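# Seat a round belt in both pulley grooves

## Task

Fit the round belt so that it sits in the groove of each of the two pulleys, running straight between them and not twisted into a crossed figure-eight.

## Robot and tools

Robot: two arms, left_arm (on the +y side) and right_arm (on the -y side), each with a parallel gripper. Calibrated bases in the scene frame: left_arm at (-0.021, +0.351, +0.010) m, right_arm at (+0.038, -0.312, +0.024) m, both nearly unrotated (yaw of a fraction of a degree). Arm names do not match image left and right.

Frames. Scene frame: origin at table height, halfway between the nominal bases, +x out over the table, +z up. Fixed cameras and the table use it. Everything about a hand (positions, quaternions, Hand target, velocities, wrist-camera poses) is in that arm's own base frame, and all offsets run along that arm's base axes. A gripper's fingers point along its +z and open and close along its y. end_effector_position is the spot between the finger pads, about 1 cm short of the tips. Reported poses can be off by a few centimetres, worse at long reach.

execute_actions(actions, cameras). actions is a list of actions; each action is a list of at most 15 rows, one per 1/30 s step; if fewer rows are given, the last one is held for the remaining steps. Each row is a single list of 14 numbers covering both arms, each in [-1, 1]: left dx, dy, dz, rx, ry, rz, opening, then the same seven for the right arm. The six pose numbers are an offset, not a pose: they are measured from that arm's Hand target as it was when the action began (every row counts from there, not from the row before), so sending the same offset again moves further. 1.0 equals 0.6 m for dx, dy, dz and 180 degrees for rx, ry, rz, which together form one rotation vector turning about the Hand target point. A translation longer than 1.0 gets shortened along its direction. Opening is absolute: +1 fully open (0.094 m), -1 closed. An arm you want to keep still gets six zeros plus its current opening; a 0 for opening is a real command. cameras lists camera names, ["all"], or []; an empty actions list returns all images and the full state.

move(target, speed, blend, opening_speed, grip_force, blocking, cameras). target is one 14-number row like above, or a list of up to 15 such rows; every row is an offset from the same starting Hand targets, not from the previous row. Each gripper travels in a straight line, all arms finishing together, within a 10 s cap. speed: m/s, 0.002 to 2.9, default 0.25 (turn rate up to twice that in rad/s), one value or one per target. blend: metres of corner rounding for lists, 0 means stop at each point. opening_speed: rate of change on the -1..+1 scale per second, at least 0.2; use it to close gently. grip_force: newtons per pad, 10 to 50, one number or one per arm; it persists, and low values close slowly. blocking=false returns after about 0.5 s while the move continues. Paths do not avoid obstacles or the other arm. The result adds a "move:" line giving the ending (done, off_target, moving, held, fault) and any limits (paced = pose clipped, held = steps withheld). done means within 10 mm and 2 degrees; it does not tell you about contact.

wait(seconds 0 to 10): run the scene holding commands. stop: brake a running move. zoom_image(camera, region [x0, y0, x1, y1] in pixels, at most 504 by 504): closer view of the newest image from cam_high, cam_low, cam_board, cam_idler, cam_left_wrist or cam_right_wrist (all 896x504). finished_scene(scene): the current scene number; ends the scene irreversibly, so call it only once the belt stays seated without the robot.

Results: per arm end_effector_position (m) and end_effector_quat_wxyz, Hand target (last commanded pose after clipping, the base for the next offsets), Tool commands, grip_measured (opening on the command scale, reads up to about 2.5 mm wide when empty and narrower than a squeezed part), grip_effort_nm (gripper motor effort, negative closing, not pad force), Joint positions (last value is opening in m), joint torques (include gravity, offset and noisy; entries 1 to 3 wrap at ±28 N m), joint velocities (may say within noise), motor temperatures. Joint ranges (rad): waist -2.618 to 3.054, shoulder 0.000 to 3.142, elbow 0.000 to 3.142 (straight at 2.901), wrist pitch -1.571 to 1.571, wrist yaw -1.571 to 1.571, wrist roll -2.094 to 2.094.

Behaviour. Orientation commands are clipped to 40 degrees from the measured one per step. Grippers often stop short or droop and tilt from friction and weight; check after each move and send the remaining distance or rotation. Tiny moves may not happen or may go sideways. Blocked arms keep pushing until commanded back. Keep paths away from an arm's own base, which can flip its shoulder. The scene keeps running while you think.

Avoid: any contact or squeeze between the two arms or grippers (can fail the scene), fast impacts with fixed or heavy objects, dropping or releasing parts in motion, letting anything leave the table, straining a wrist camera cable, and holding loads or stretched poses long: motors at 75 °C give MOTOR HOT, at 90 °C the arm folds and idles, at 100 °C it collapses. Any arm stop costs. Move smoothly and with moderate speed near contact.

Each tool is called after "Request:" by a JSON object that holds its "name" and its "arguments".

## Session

Request:
{"name": "execute_actions", "arguments": {"actions": []}}

Request:
{"name": "zoom_image", "arguments": {"camera": "cam_board", "region": [220, 120, 680, 400]}}

Request:
{"name": "zoom_image", "arguments": {"camera": "cam_idler", "region": [300, 120, 820, 320]}}

Scene clock: 0.00 s.
left_arm: end_effector_position=(+0.3873, +0.0255, +0.0889) grip_measured=+1.000 grip_effort_nm=n/a end_effector_quat_wxyz=(+0.561, -0.074, +0.822, +0.063) | right_arm: end_effector_position=(+0.3780, -0.0286, +0.0693) grip_measured=+1.000 grip_effort_nm=n/a end_effector_quat_wxyz=(+0.544, +0.059, +0.830, -0.109)
Joint positions: left_arm=[-0.031 1.507 0.366 0.761 -0.217 -0.064 0.094] | right_arm=[0.063 1.564 0.331 0.819 0.306 0.005 0.094]
Joint velocities: within noise
Joint torques (N m): no reading
Motor temperatures (°C): left_arm=[26 32 28 30 25 25 28] | right_arm=[26 32 28 28 24 27 26]
Heat: left arm: 32 °C; right arm: 32 °C.
Hand target: left_arm +0.3922, +0.0254, +0.1005; +0.576, -0.076, +0.811, +0.061 | right_arm +0.3810, -0.0284, +0.0751; +0.551, +0.060, +0.825, -0.108
Tool commands: left_gripper/opening=+1.0 right_gripper/opening=+1.0
camera_calibration:
cam_left_wrist: T_world_to_cam=[[0.195576, -0.980444, -0.0218814, -0.0499233], [-0.699828, -0.1239, -0.703484, 0.377665], [0.687016, 0.152898, -0.710374, -0.120427], [0, 0, 0, 1]] pos_world=[0.3568, 0.0162587, 0.17904]
cam_right_wrist: T_world_to_cam=[[-0.218941, -0.968424, 0.119245, 0.0488688], [-0.737148, 0.0840959, -0.670477, 0.366376], [0.639279, -0.234696, -0.732284, -0.106694], [0, 0, 0, 1]] pos_world=[0.34898, -0.00852568, 0.16169]

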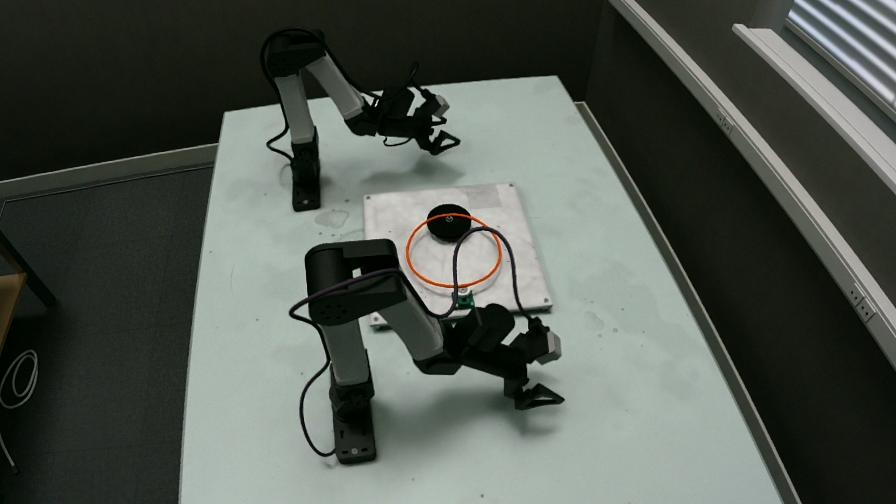

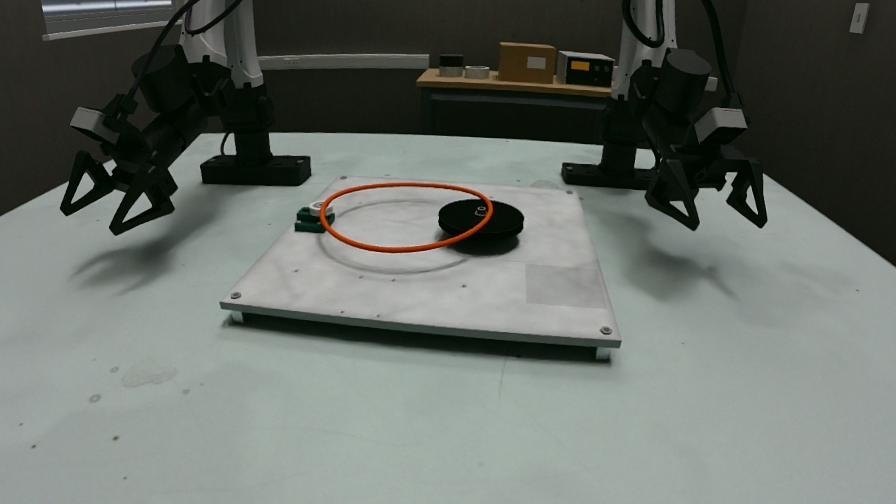

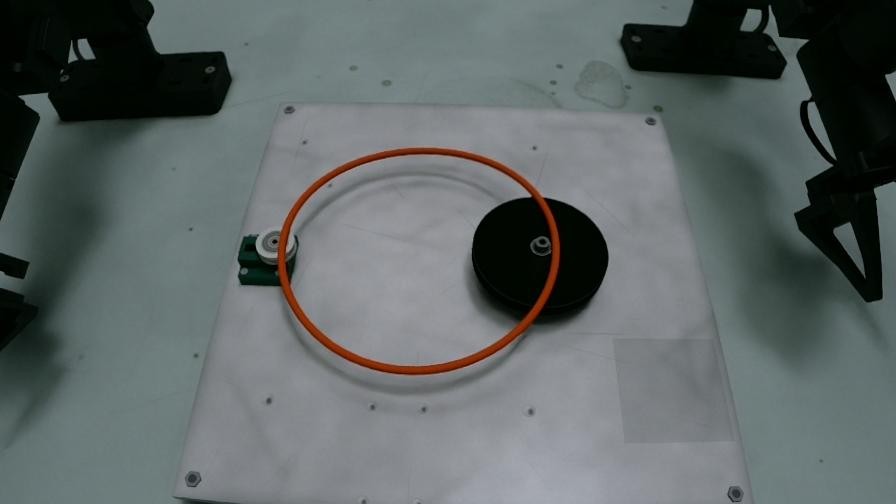

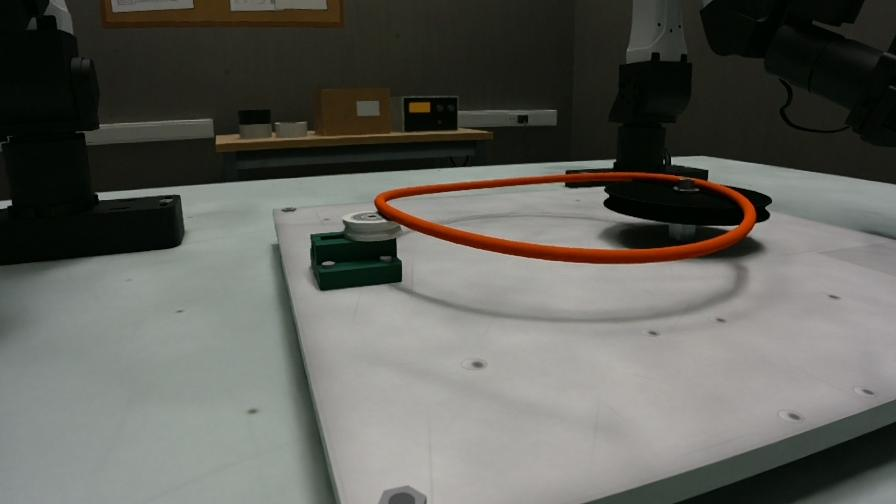

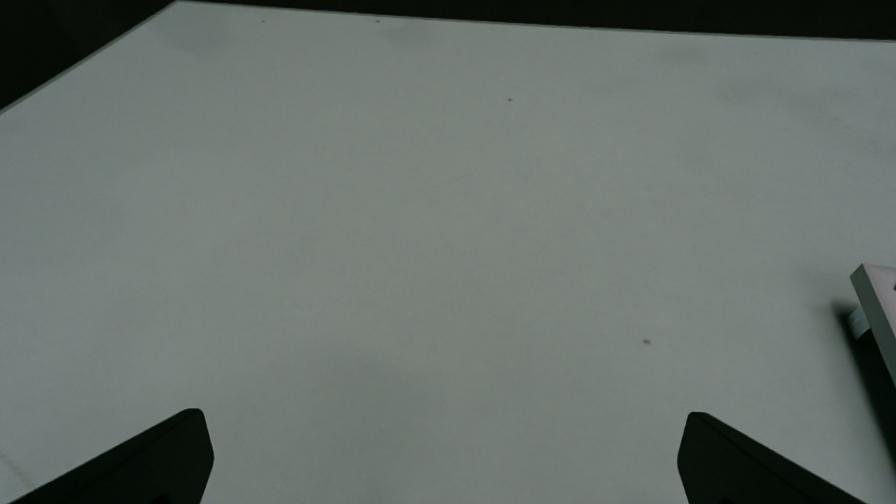

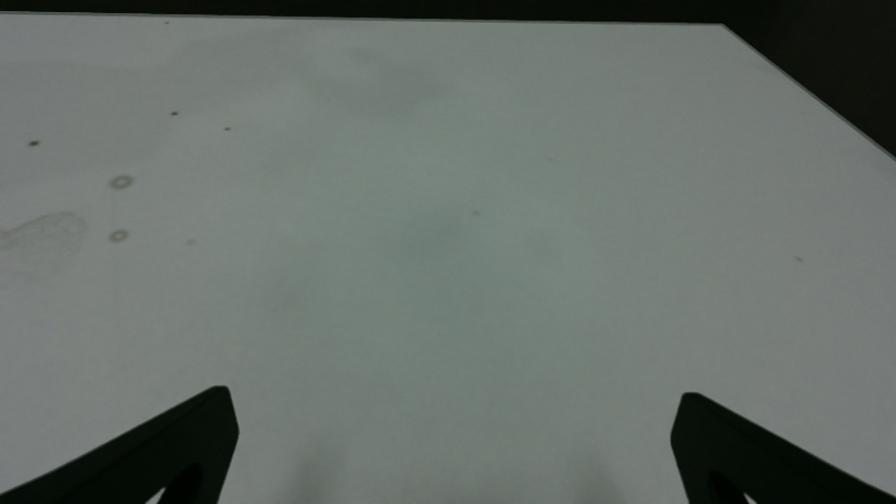

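Scaled by 1.096 from the camera's 896x504 image, which has a finer 1280x720 frame.

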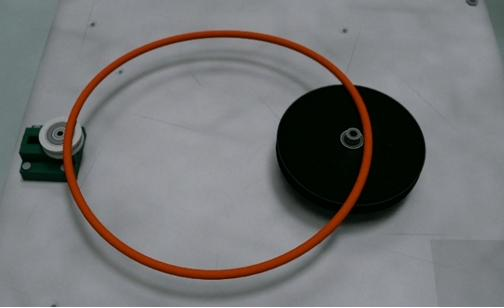

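Region (300, 120, 820, 320) is 520x200 pixels. A region can be at most 504 by 504 pixels.

Request:
{"name": "move", "arguments": {"target": [[0,0,0.12,0,0,0,-0.45,0,0,0.15,0,0,0,-0.45],[-0.04,-0.457,0.12,-0.066,0.304,-0.04,-0.45,-0.16,0.406,0.13,0.081,0.297,0.051,-0.45],[-0.04,-0.457,0.066,-0.066,0.304,-0.04,-0.45,-0.16,0.406,0.09,0.081,0.297,0.051,-0.45]], "speed": 0.35, "blend": [0.03,0.02,0], "cameras": ["cam_board","cam_left_wrist","cam_right_wrist"]}}

Scene clock: 4.87 s.
left_arm: end_effector_position=(+0.3718, -0.2480, +0.1409) grip_measured=-0.448 grip_effort_nm=-0.10 end_effector_quat_wxyz=(+0.138, -0.041, +0.989, -0.023) | right_arm: end_effector_position=(+0.2887, +0.2139, +0.1350) grip_measured=-0.449 grip_effort_nm=-0.06 end_effector_quat_wxyz=(+0.130, +0.006, +0.991, +0.020)
Joint positions: left_arm=[-0.642 2.025 1.901 -1.201 -0.138 -0.708 0.026] | right_arm=[0.704 1.69 1.448 -1.104 0.138 0.701 0.026]
Joint torques (N m): left_arm=[-0.08 -9.43 5.61 0.68 0.06 -0.07] | right_arm=[0.01 -5.7 5.48 0.7 -0.03 0.22]
Heat: left arm: 32 °C; right arm: 32 °C.
Hand target: left_arm +0.3682, -0.2489, +0.1403; +0.132, -0.047, +0.990, -0.027 | right_arm +0.2849, +0.2152, +0.1291; +0.117, +0.008, +0.993, +0.021
Off the commanded pose: left_arm 0.004 m, 1 deg | right_arm 0.007 m, 1 deg.
move: done; blend cut to 0.0162 m at target 2
camera_calibration:
cam_left_wrist: T_world_to_cam=[[0.0754289, -0.995709, 0.0536146, -0.283618], [-0.987374, -0.0670701, 0.14351, 0.371264], [-0.139298, -0.0637624, -0.988195, 0.261641], [0, 0, 0, 1]] pos_world=[0.424415, -0.240817, 0.220478]
cam_right_wrist: T_world_to_cam=[[-0.00663563, -0.999249, -0.0381774, 0.222797], [-0.985257, 0.0000063122, 0.171083, 0.300114], [-0.170954, 0.0387497, -0.984517, 0.264928], [0, 0, 0, 1]] pos_world=[0.342458, 0.212361, 0.217987]
Images, in order (width x height): cam_board 896x504, cam_left_wrist 896x504, cam_right_wrist 896x504.

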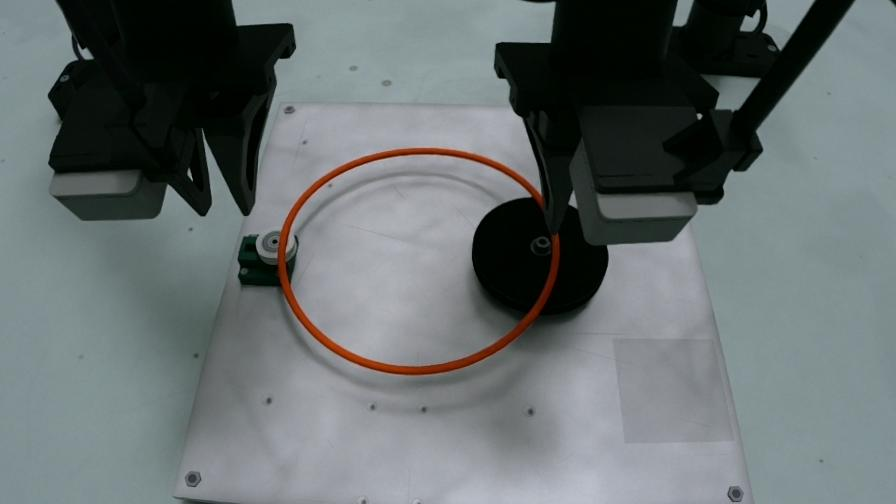

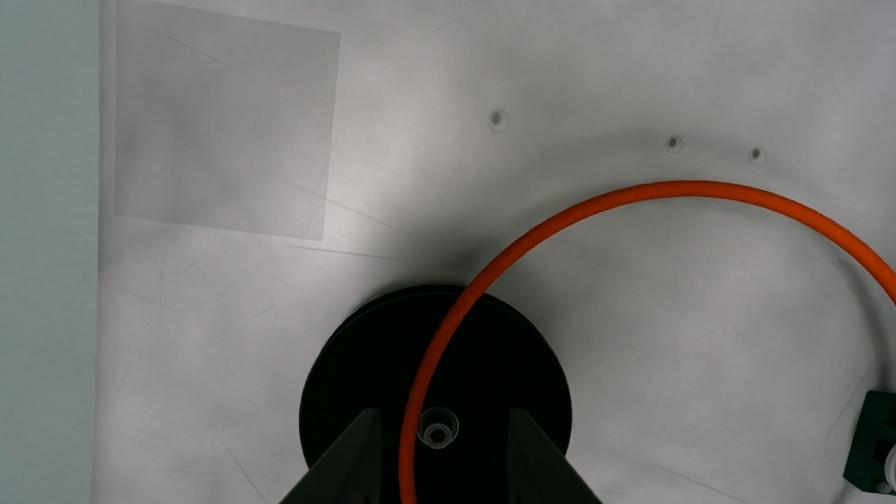

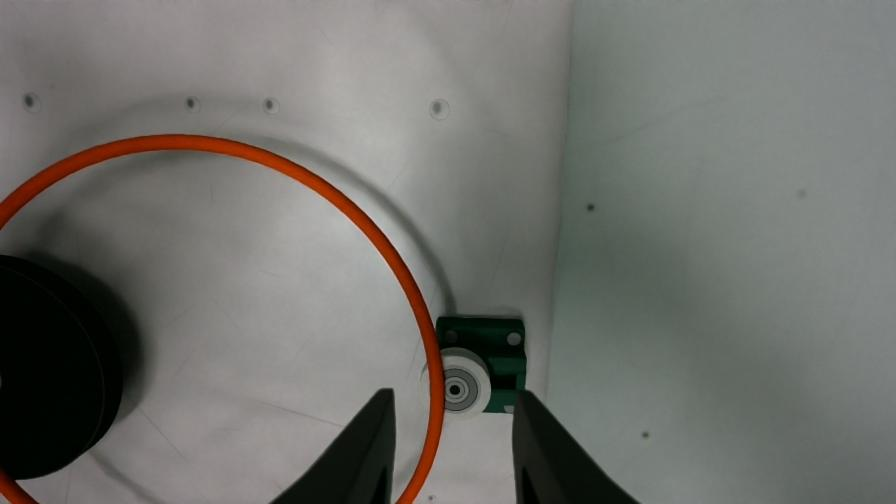

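Request:
{"name": "move", "arguments": {"target": [[-0.008,0.002,-0.112,0,0,-0.1,-0.45,-0.003,0.019,-0.125,0,0,0.09,-0.45]], "speed": 0.2, "cameras": ["cam_board","cam_low","cam_idler","cam_left_wrist","cam_right_wrist"]}}

Request:
{"name": "zoom_image", "arguments": {"camera": "cam_idler", "region": [300, 100, 800, 300]}}

Request:
{"name": "zoom_image", "arguments": {"camera": "cam_low", "region": [280, 140, 580, 270]}}

Scene clock: 9.63 s.
left_arm: end_effector_position=(+0.3607, -0.2491, +0.0637) grip_measured=-0.448 grip_effort_nm=-0.09 end_effector_quat_wxyz=(+0.114, +0.107, +0.987, -0.035) | right_arm: end_effector_position=(+0.2835, +0.2236, +0.0591) grip_measured=-0.449 grip_effort_nm=-0.06 end_effector_quat_wxyz=(+0.117, -0.127, +0.984, +0.030)
Joint positions: left_arm=[-0.625 2.014 1.585 -0.909 -0.051 -0.404 0.026] | right_arm=[0.704 1.735 1.197 -0.803 0.076 0.439 0.026]
Joint torques (N m): left_arm=[1.16 -11.52 4.88 0.86 0.14 0.23] | right_arm=[-0.21 -5.68 5.33 0.98 -0.04 0.05]
Heat: left arm: 35 °C; right arm: 33 °C.
Hand target: left_arm +0.3634, -0.2475, +0.0729; +0.126, +0.108, +0.985, -0.047 | right_arm +0.2832, +0.2267, +0.0542; +0.113, -0.131, +0.984, +0.037
Off the commanded pose: left_arm 0.010 m, 2 deg | right_arm 0.006 m, 1 deg.
move: done
camera_calibration:
cam_left_wrist: T_world_to_cam=[[-0.218655, -0.974909, 0.0417418, -0.167794], [-0.957359, 0.222603, 0.184149, 0.429969], [-0.18882, 0.000303082, -0.982012, 0.217144], [0, 0, 0, 1]] pos_world=[0.415947, -0.259362, 0.141064]
cam_right_wrist: T_world_to_cam=[[0.257535, -0.965886, -0.0272214, 0.146541], [-0.94725, -0.257927, 0.190237, 0.353798], [-0.190768, -0.0232071, -0.981361, 0.20816], [0, 0, 0, 1]] pos_world=[0.337106, 0.237627, 0.140964]
Images, in order (width x height): cam_low 896x504, cam_board 896x504, cam_idler 896x504, cam_left_wrist 896x504, cam_right_wrist 896x504.

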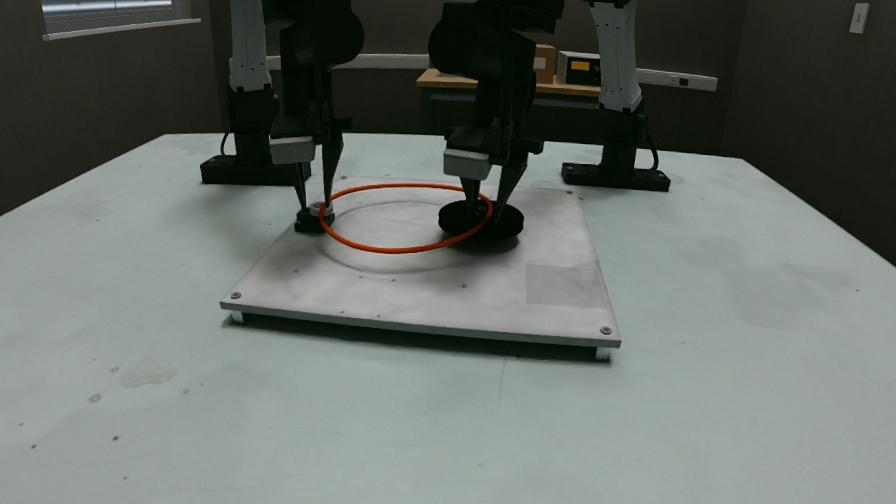

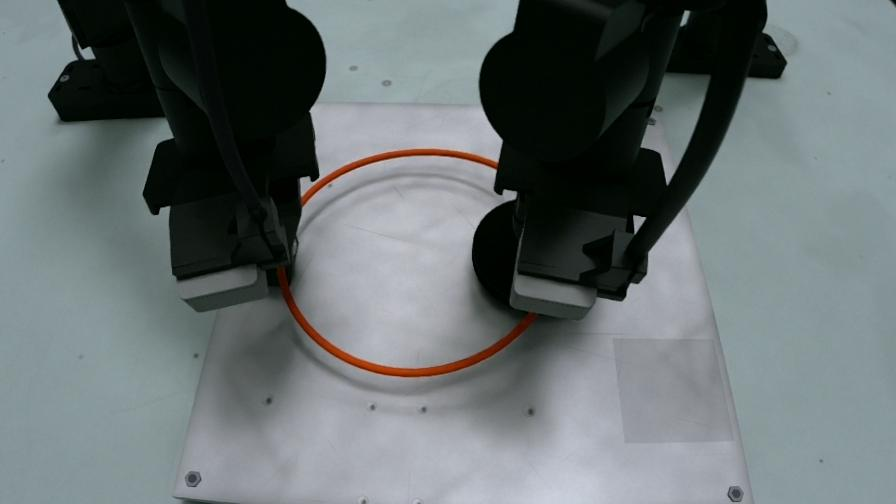

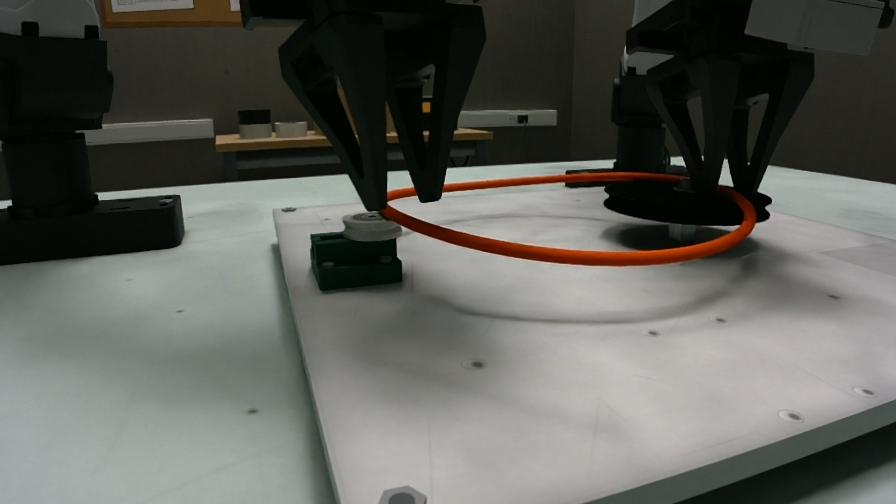

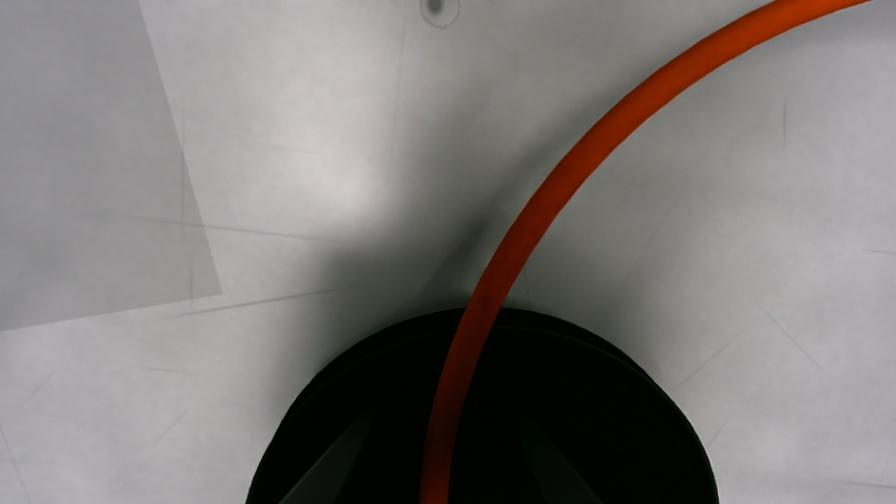

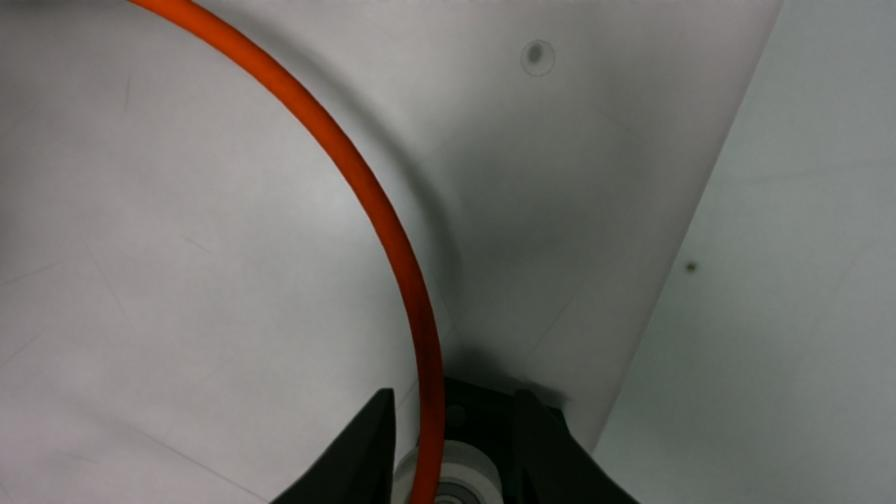

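Scaled by 1.008 from the camera's 896x504 image, which has a finer 1280x720 frame.

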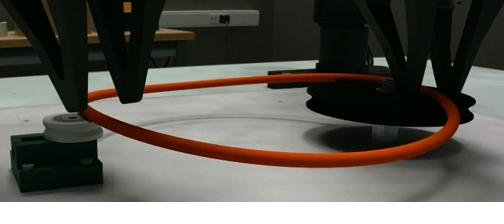

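Scaled by 1.680 from the camera's 896x504 image, which has a finer 1280x720 frame.

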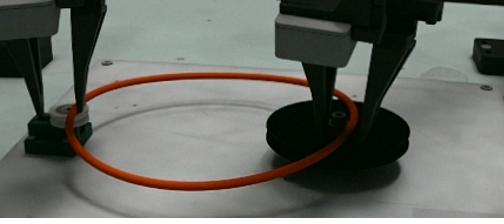

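Request:
{"name": "move", "arguments": {"target": [[0.012,0,0,0,0,0,-0.45,0.03,-0.004,0,0,0,0,-0.45],[0.012,0,0,0,0,0,-0.45,0.03,-0.004,-0.018,0,0,0,-0.45],[0.012,0,0,0,0,0,-0.96,0.03,-0.004,-0.018,0,0,0,-0.96]], "speed": 0.12, "opening_speed": 0.4, "cameras": ["cam_board","cam_low","cam_idler"]}}

Request:
{"name": "zoom_image", "arguments": {"camera": "cam_idler", "region": [300, 150, 500, 300]}}

Scene clock: 13.40 s.
left_arm: end_effector_position=(+0.3631, -0.2457, +0.0636) grip_measured=-0.908 grip_effort_nm=-0.97 end_effector_quat_wxyz=(+0.112, +0.108, +0.987, -0.038) | right_arm: end_effector_position=(+0.2992, +0.2235, +0.0473) grip_measured=-0.908 grip_effort_nm=-0.96 end_effector_quat_wxyz=(+0.115, -0.131, +0.984, +0.035)
Joint positions: left_arm=[-0.612 2.014 1.585 -0.909 -0.042 -0.39 0.004] | right_arm=[0.668 1.79 1.215 -0.76 0.057 0.396 0.004]
Joint torques (N m): left_arm=[0.92 -9.73 7.51 0.8 0.07 0.21] | right_arm=[-0.68 -6.2 5.86 0.93 0.08 0.08]
Motor temperatures (°C): left_arm=[26 37 29 31 25 25 28] | right_arm=[26 33 30 29 24 27 26]
Heat: left arm: 37 °C; right arm: 33 °C.
Hand target: left_arm +0.3705, -0.2476, +0.0729; +0.126, +0.108, +0.985, -0.047 | right_arm +0.3012, +0.2241, +0.0433; +0.113, -0.131, +0.984, +0.037
Off the commanded pose: left_arm 0.012 m, 2 deg | right_arm 0.004 m, 0 deg.
move: off_target (left_arm); target 3's new opening was sent with left_arm's hand 0.012 m and 2 deg from that target
Images, in order (width x height): cam_low 896x504, cam_board 896x504, cam_idler 896x504.

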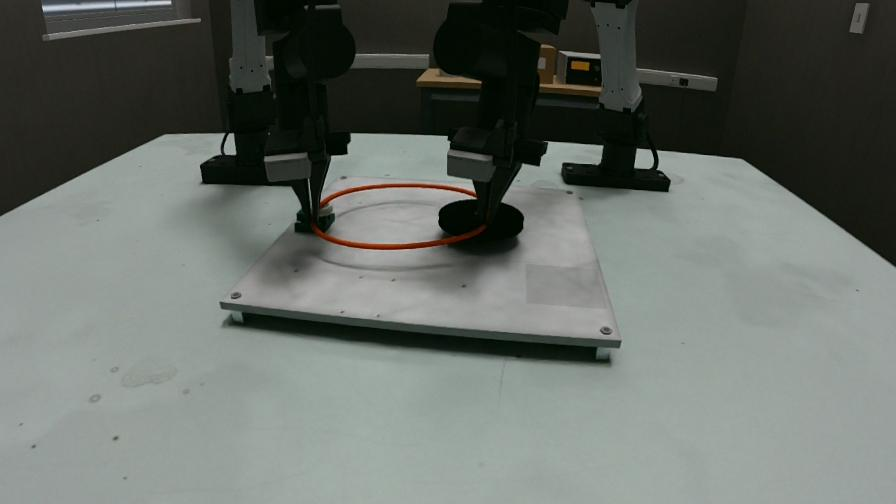

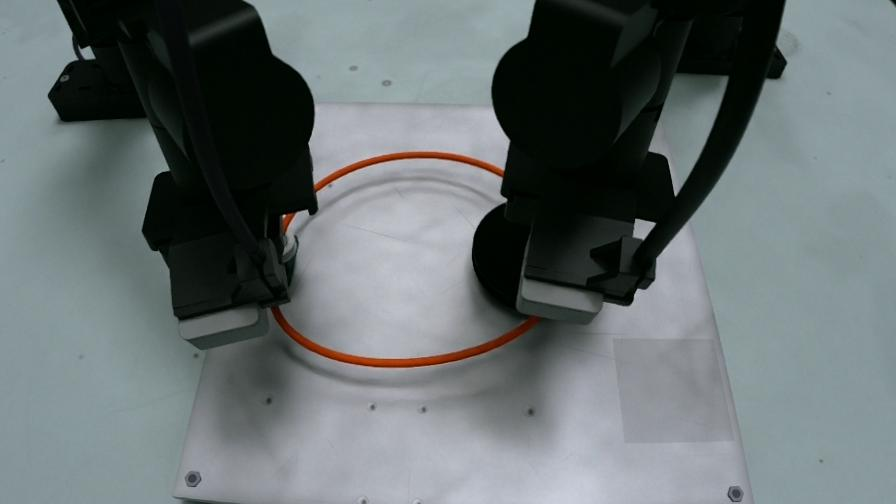

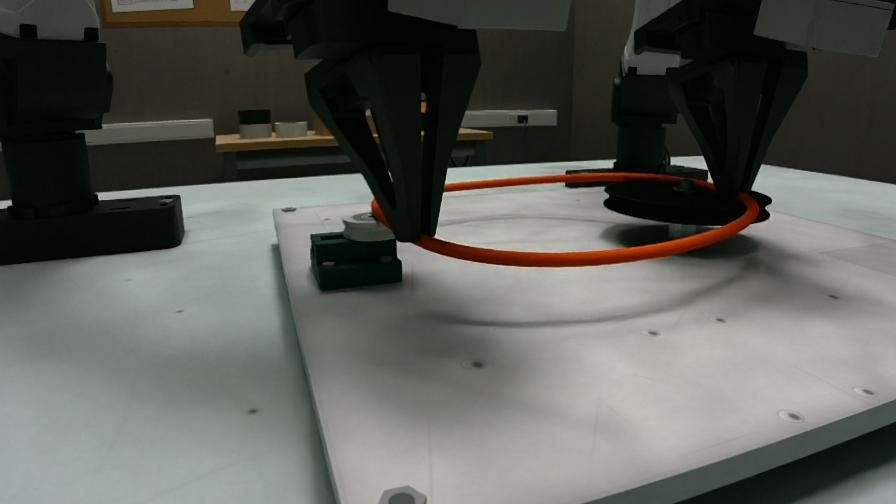

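Scaled by 2.520 from the camera's 896x504 image, which has a finer 1280x720 frame.

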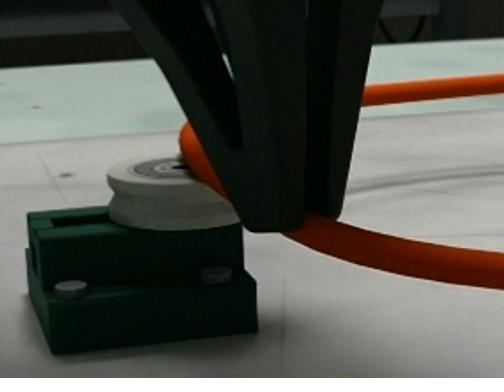

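Request:
{"name": "move", "arguments": {"target": [[0,0,0.03,0,0,0,-0.96,0,0,0.035,0,0,0,-0.96],[0,-0.045,0.03,0,0,0,-0.96,0,-0.047,0.035,0,0,0,-0.96],[0,-0.045,0.01,0,0,0,-0.96,0,-0.047,0.002,0,0,0,-0.96]], "speed": 0.12, "cameras": ["cam_board","cam_low","cam_idler"]}}

Request:
{"name": "zoom_image", "arguments": {"camera": "cam_idler", "region": [280, 150, 480, 300]}}

Request:
{"name": "zoom_image", "arguments": {"camera": "cam_board", "region": [200, 150, 400, 350]}}

Scene clock: 16.90 s.
left_arm: end_effector_position=(+0.3666, -0.2749, +0.0796) grip_measured=-0.910 grip_effort_nm=-1.01 end_effector_quat_wxyz=(+0.120, +0.118, +0.985, -0.048) | right_arm: end_effector_position=(+0.3004, +0.1963, +0.0440) grip_measured=-0.910 grip_effort_nm=-1.01 end_effector_quat_wxyz=(+0.110, -0.131, +0.985, +0.033)
Joint positions: left_arm=[-0.659 2.062 1.716 -0.968 -0.04 -0.415 0.004] | right_arm=[0.598 1.749 1.153 -0.749 0.039 0.329 0.004]
Joint torques (N m): left_arm=[0.28 -9.07 6.27 0.89 -0.1 -0.1] | right_arm=[-0.53 -7.32 5.23 0.94 0.06 0.05]
Heat: left arm: 38 °C; right arm: 34 °C.
Hand target: left_arm +0.3706, -0.2748, +0.0791; +0.127, +0.108, +0.985, -0.047 | right_arm +0.3012, +0.1960, +0.0445; +0.113, -0.132, +0.984, +0.037
Off the commanded pose: left_arm 0.004 m, 1 deg | right_arm 0.001 m, 1 deg.
move: done
Images, in order (width x height): cam_low 896x504, cam_board 896x504, cam_idler 896x504.

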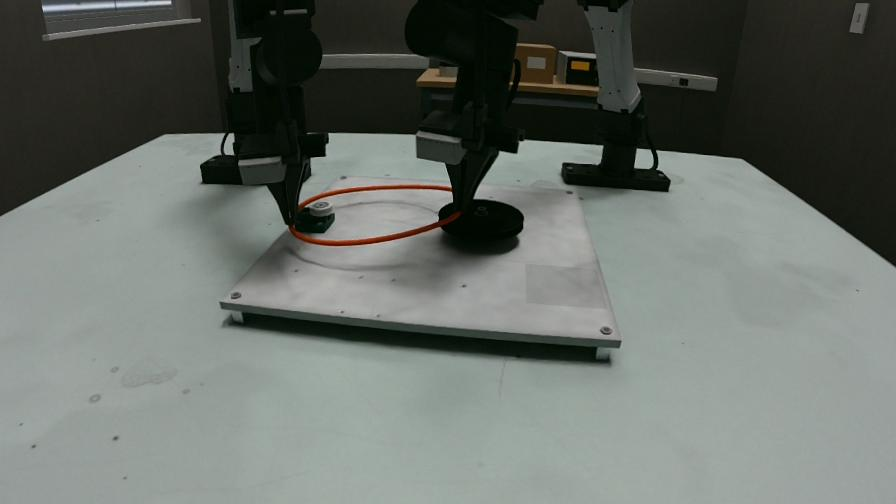

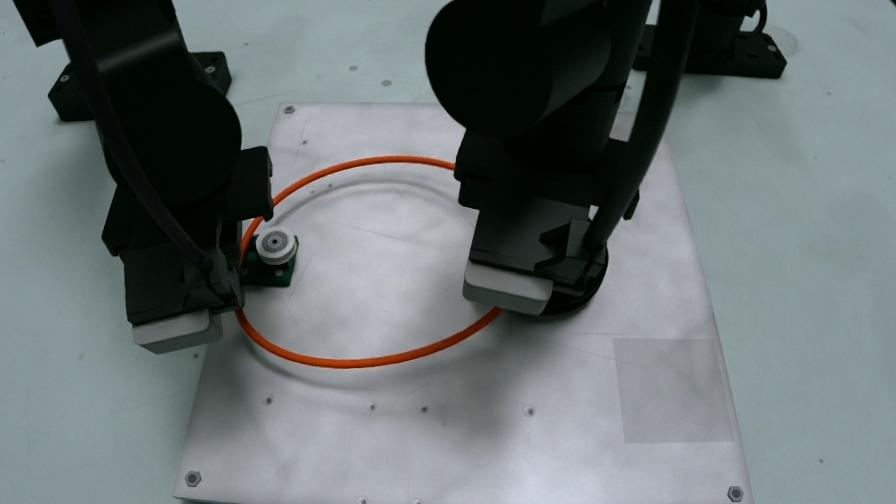

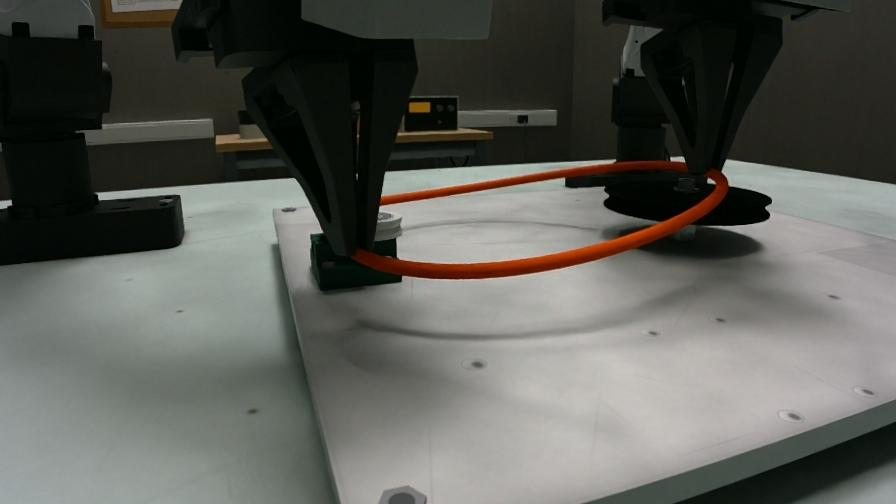

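Scaled by 2.520 from the camera's 896x504 image, which has a finer 1280x720 frame.

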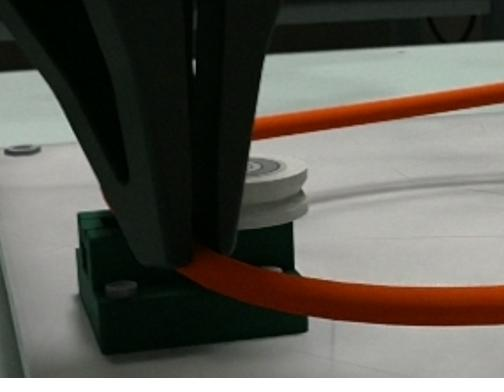

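Scaled by 2.520 from the camera's 896x504 image, which has a finer 1280x720 frame.

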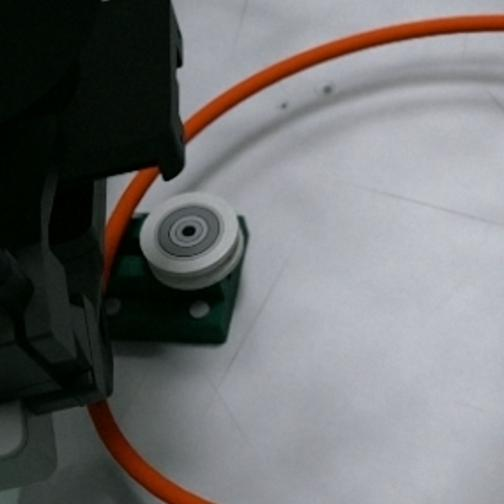

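Request:
{"name": "move", "arguments": {"target": [[0,0.02,-0.012,0,0,0,-0.96,0,0.025,0.005,0,0,0,-0.96],[0,0.02,-0.012,0,0,0,-0.96,0,0.025,0.005,0,0,0,-0.5],[0,0.085,-0.012,0,0,0.04,-0.96,0,0.025,0.005,0,0,0,-0.5]], "speed": 0.1, "opening_speed": 0.6, "cameras": ["cam_board","cam_low","cam_idler"]}}

Request:
{"name": "zoom_image", "arguments": {"camera": "cam_idler", "region": [280, 150, 480, 300]}}

Request:
{"name": "zoom_image", "arguments": {"camera": "cam_board", "region": [200, 150, 400, 350]}}

Scene clock: 20.60 s.
left_arm: end_effector_position=(+0.3727, -0.2383, +0.0635) grip_measured=-0.910 grip_effort_nm=-1.01 end_effector_quat_wxyz=(+0.126, +0.059, +0.989, -0.051) | right_arm: end_effector_position=(+0.2960, +0.2067, +0.0442) grip_measured=-0.502 grip_effort_nm=0.10 end_effector_quat_wxyz=(+0.110, -0.135, +0.984, +0.037)
Joint positions: left_arm=[-0.584 1.998 1.552 -0.855 -0.037 -0.459 0.004] | right_arm=[0.628 1.755 1.161 -0.748 0.039 0.352 0.023]
Joint torques (N m): left_arm=[1.62 -11.85 4.68 0.53 -0.24 0.02] | right_arm=[0.08 -5.75 7.99 0.66 0.13 0.14]
Heat: left arm: 39 °C; right arm: 34 °C.
Hand target: left_arm +0.3706, -0.2237, +0.0718; +0.129, +0.046, +0.990, -0.039 | right_arm +0.3012, +0.2111, +0.0475; +0.113, -0.132, +0.984, +0.037
Off the commanded pose: left_arm 0.017 m, 2 deg | right_arm 0.007 m, 1 deg.
move: off_target (left_arm)
Images, in order (width x height): cam_low 896x504, cam_board 896x504, cam_idler 896x504.

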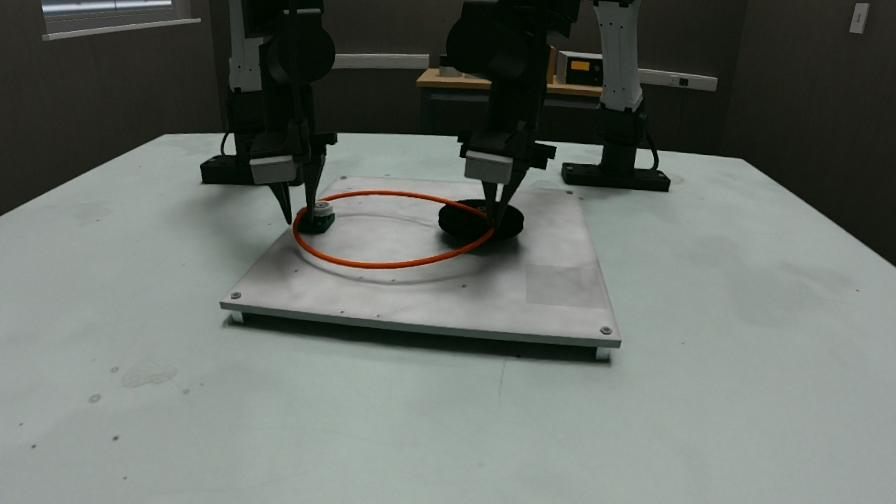

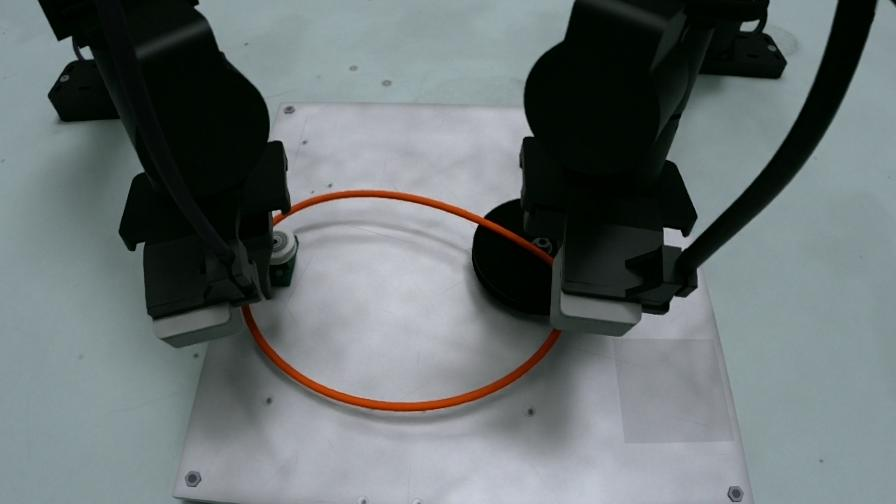

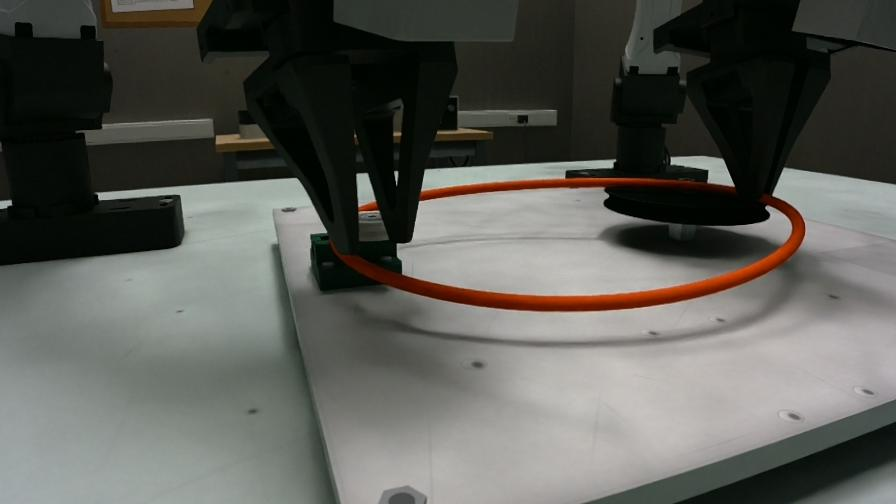

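Scaled by 2.520 from the camera's 896x504 image, which has a finer 1280x720 frame.

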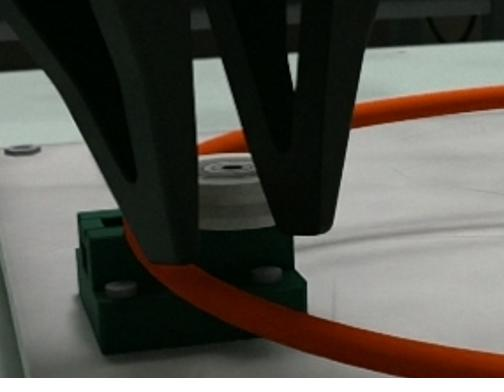

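Scaled by 2.520 from the camera's 896x504 image, which has a finer 1280x720 frame.

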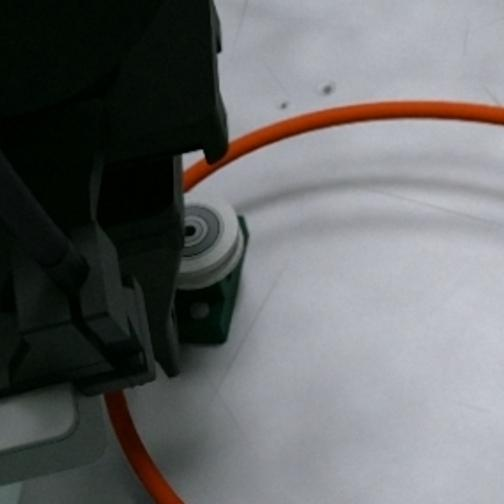

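Request:
{"name": "move", "arguments": {"target": [[0,0,0,0,0,0,-0.96,0,0,0,0,0,0,-0.5],[0,0,0,0,0,0,-0.96,0,0,0,0,0,0,-0.96],[0,0.0,0,0,0,0,-0.96,0,0,0.022,0,0,0,-0.96],[0,0.03,0,0,0,0,-0.96,0,0.03,0.018,0,0,0,-0.96]], "speed": 0.1, "opening_speed": 0.8, "cameras": ["cam_board","cam_low","cam_idler"]}}

Request:
{"name": "zoom_image", "arguments": {"camera": "cam_idler", "region": [280, 150, 480, 300]}}

Request:
{"name": "zoom_image", "arguments": {"camera": "cam_board", "region": [200, 150, 400, 350]}}

Scene clock: 25.17 s.
left_arm: end_effector_position=(+0.3760, -0.2156, +0.0625) grip_measured=-0.910 grip_effort_nm=-1.01 end_effector_quat_wxyz=(+0.127, +0.042, +0.990, -0.047) | right_arm: end_effector_position=(+0.2949, +0.2264, +0.0550) grip_measured=-0.958 grip_effort_nm=-0.06 end_effector_quat_wxyz=(+0.107, -0.136, +0.984, +0.040)
Joint positions: left_arm=[-0.535 1.964 1.501 -0.837 -0.037 -0.445 0.004] | right_arm=[0.673 1.782 1.24 -0.803 0.039 0.393 0.002]
Joint torques (N m): left_arm=[0.91 -11.82 4.79 0.52 -0.14 0.3] | right_arm=[-0.14 -6.06 8.05 0.68 0.26 0.21]
Motor temperatures (°C): left_arm=[26 42 30 31 25 25 29] | right_arm=[26 34 31 29 24 27 26]
Heat: left arm: 42 °C; right arm: 34 °C.
Hand target: left_arm +0.3706, -0.2056, +0.0718; +0.129, +0.046, +0.990, -0.039 | right_arm +0.3011, +0.2290, +0.0583; +0.113, -0.132, +0.984, +0.037
Off the commanded pose: left_arm 0.015 m, 1 deg | right_arm 0.008 m, 1 deg.
move: off_target (left_arm)
Images, in order (width x height): cam_low 896x504, cam_board 896x504, cam_idler 896x504.

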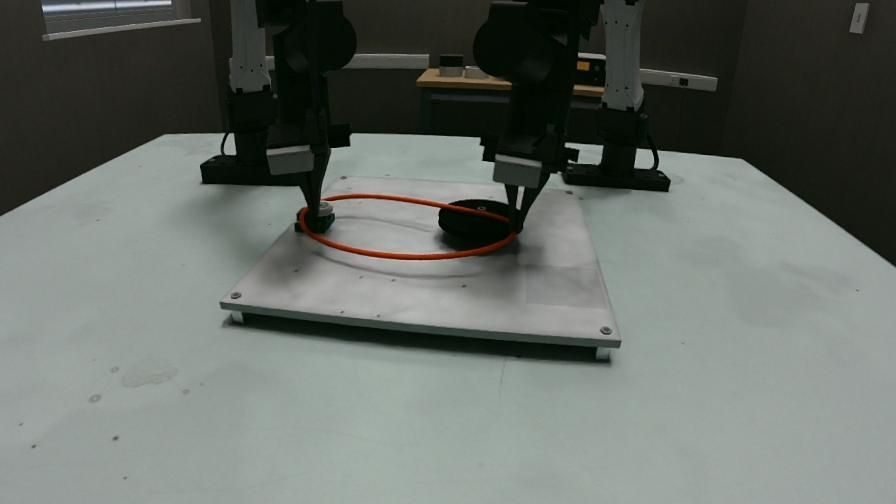

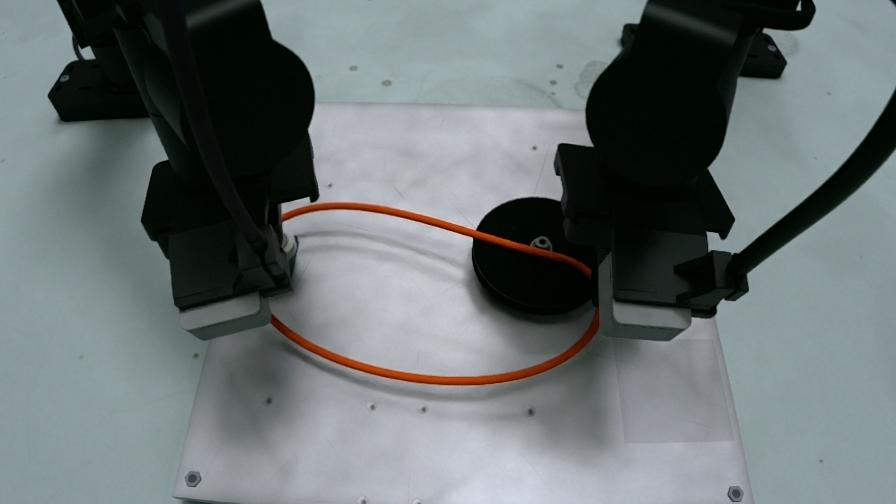

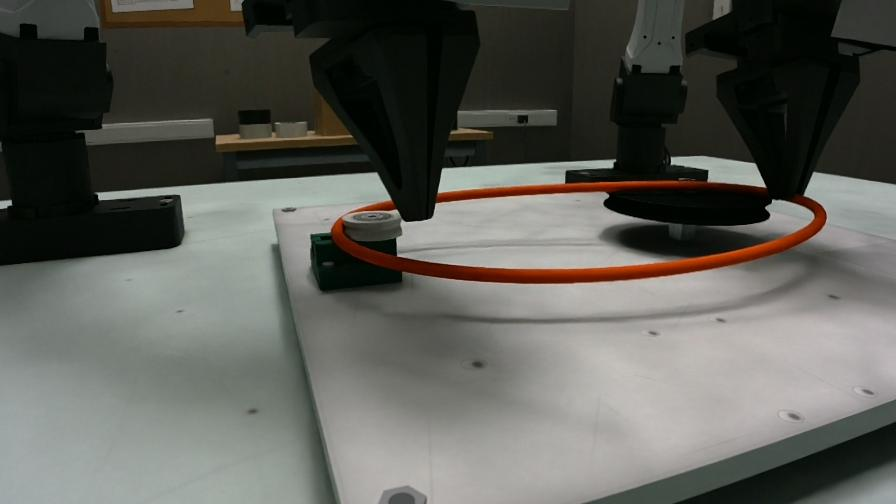

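Scaled by 2.520 from the camera's 896x504 image, which has a finer 1280x720 frame.

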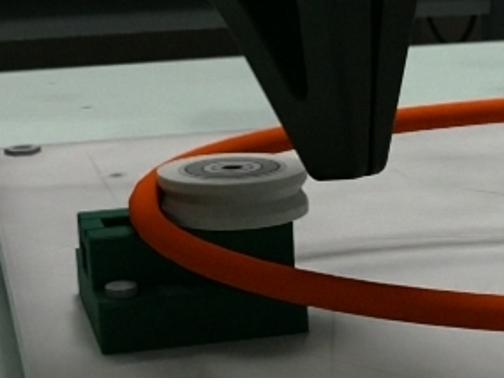

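Scaled by 2.520 from the camera's 896x504 image, which has a finer 1280x720 frame.

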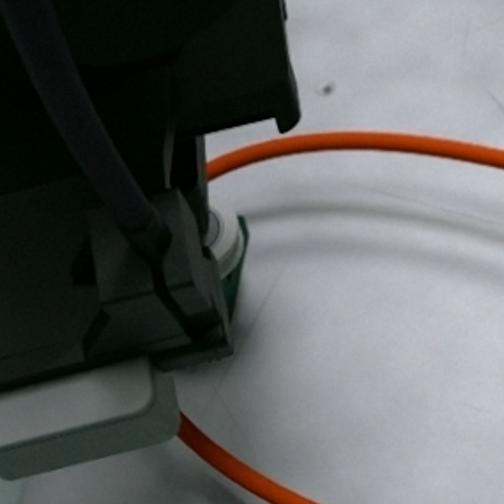

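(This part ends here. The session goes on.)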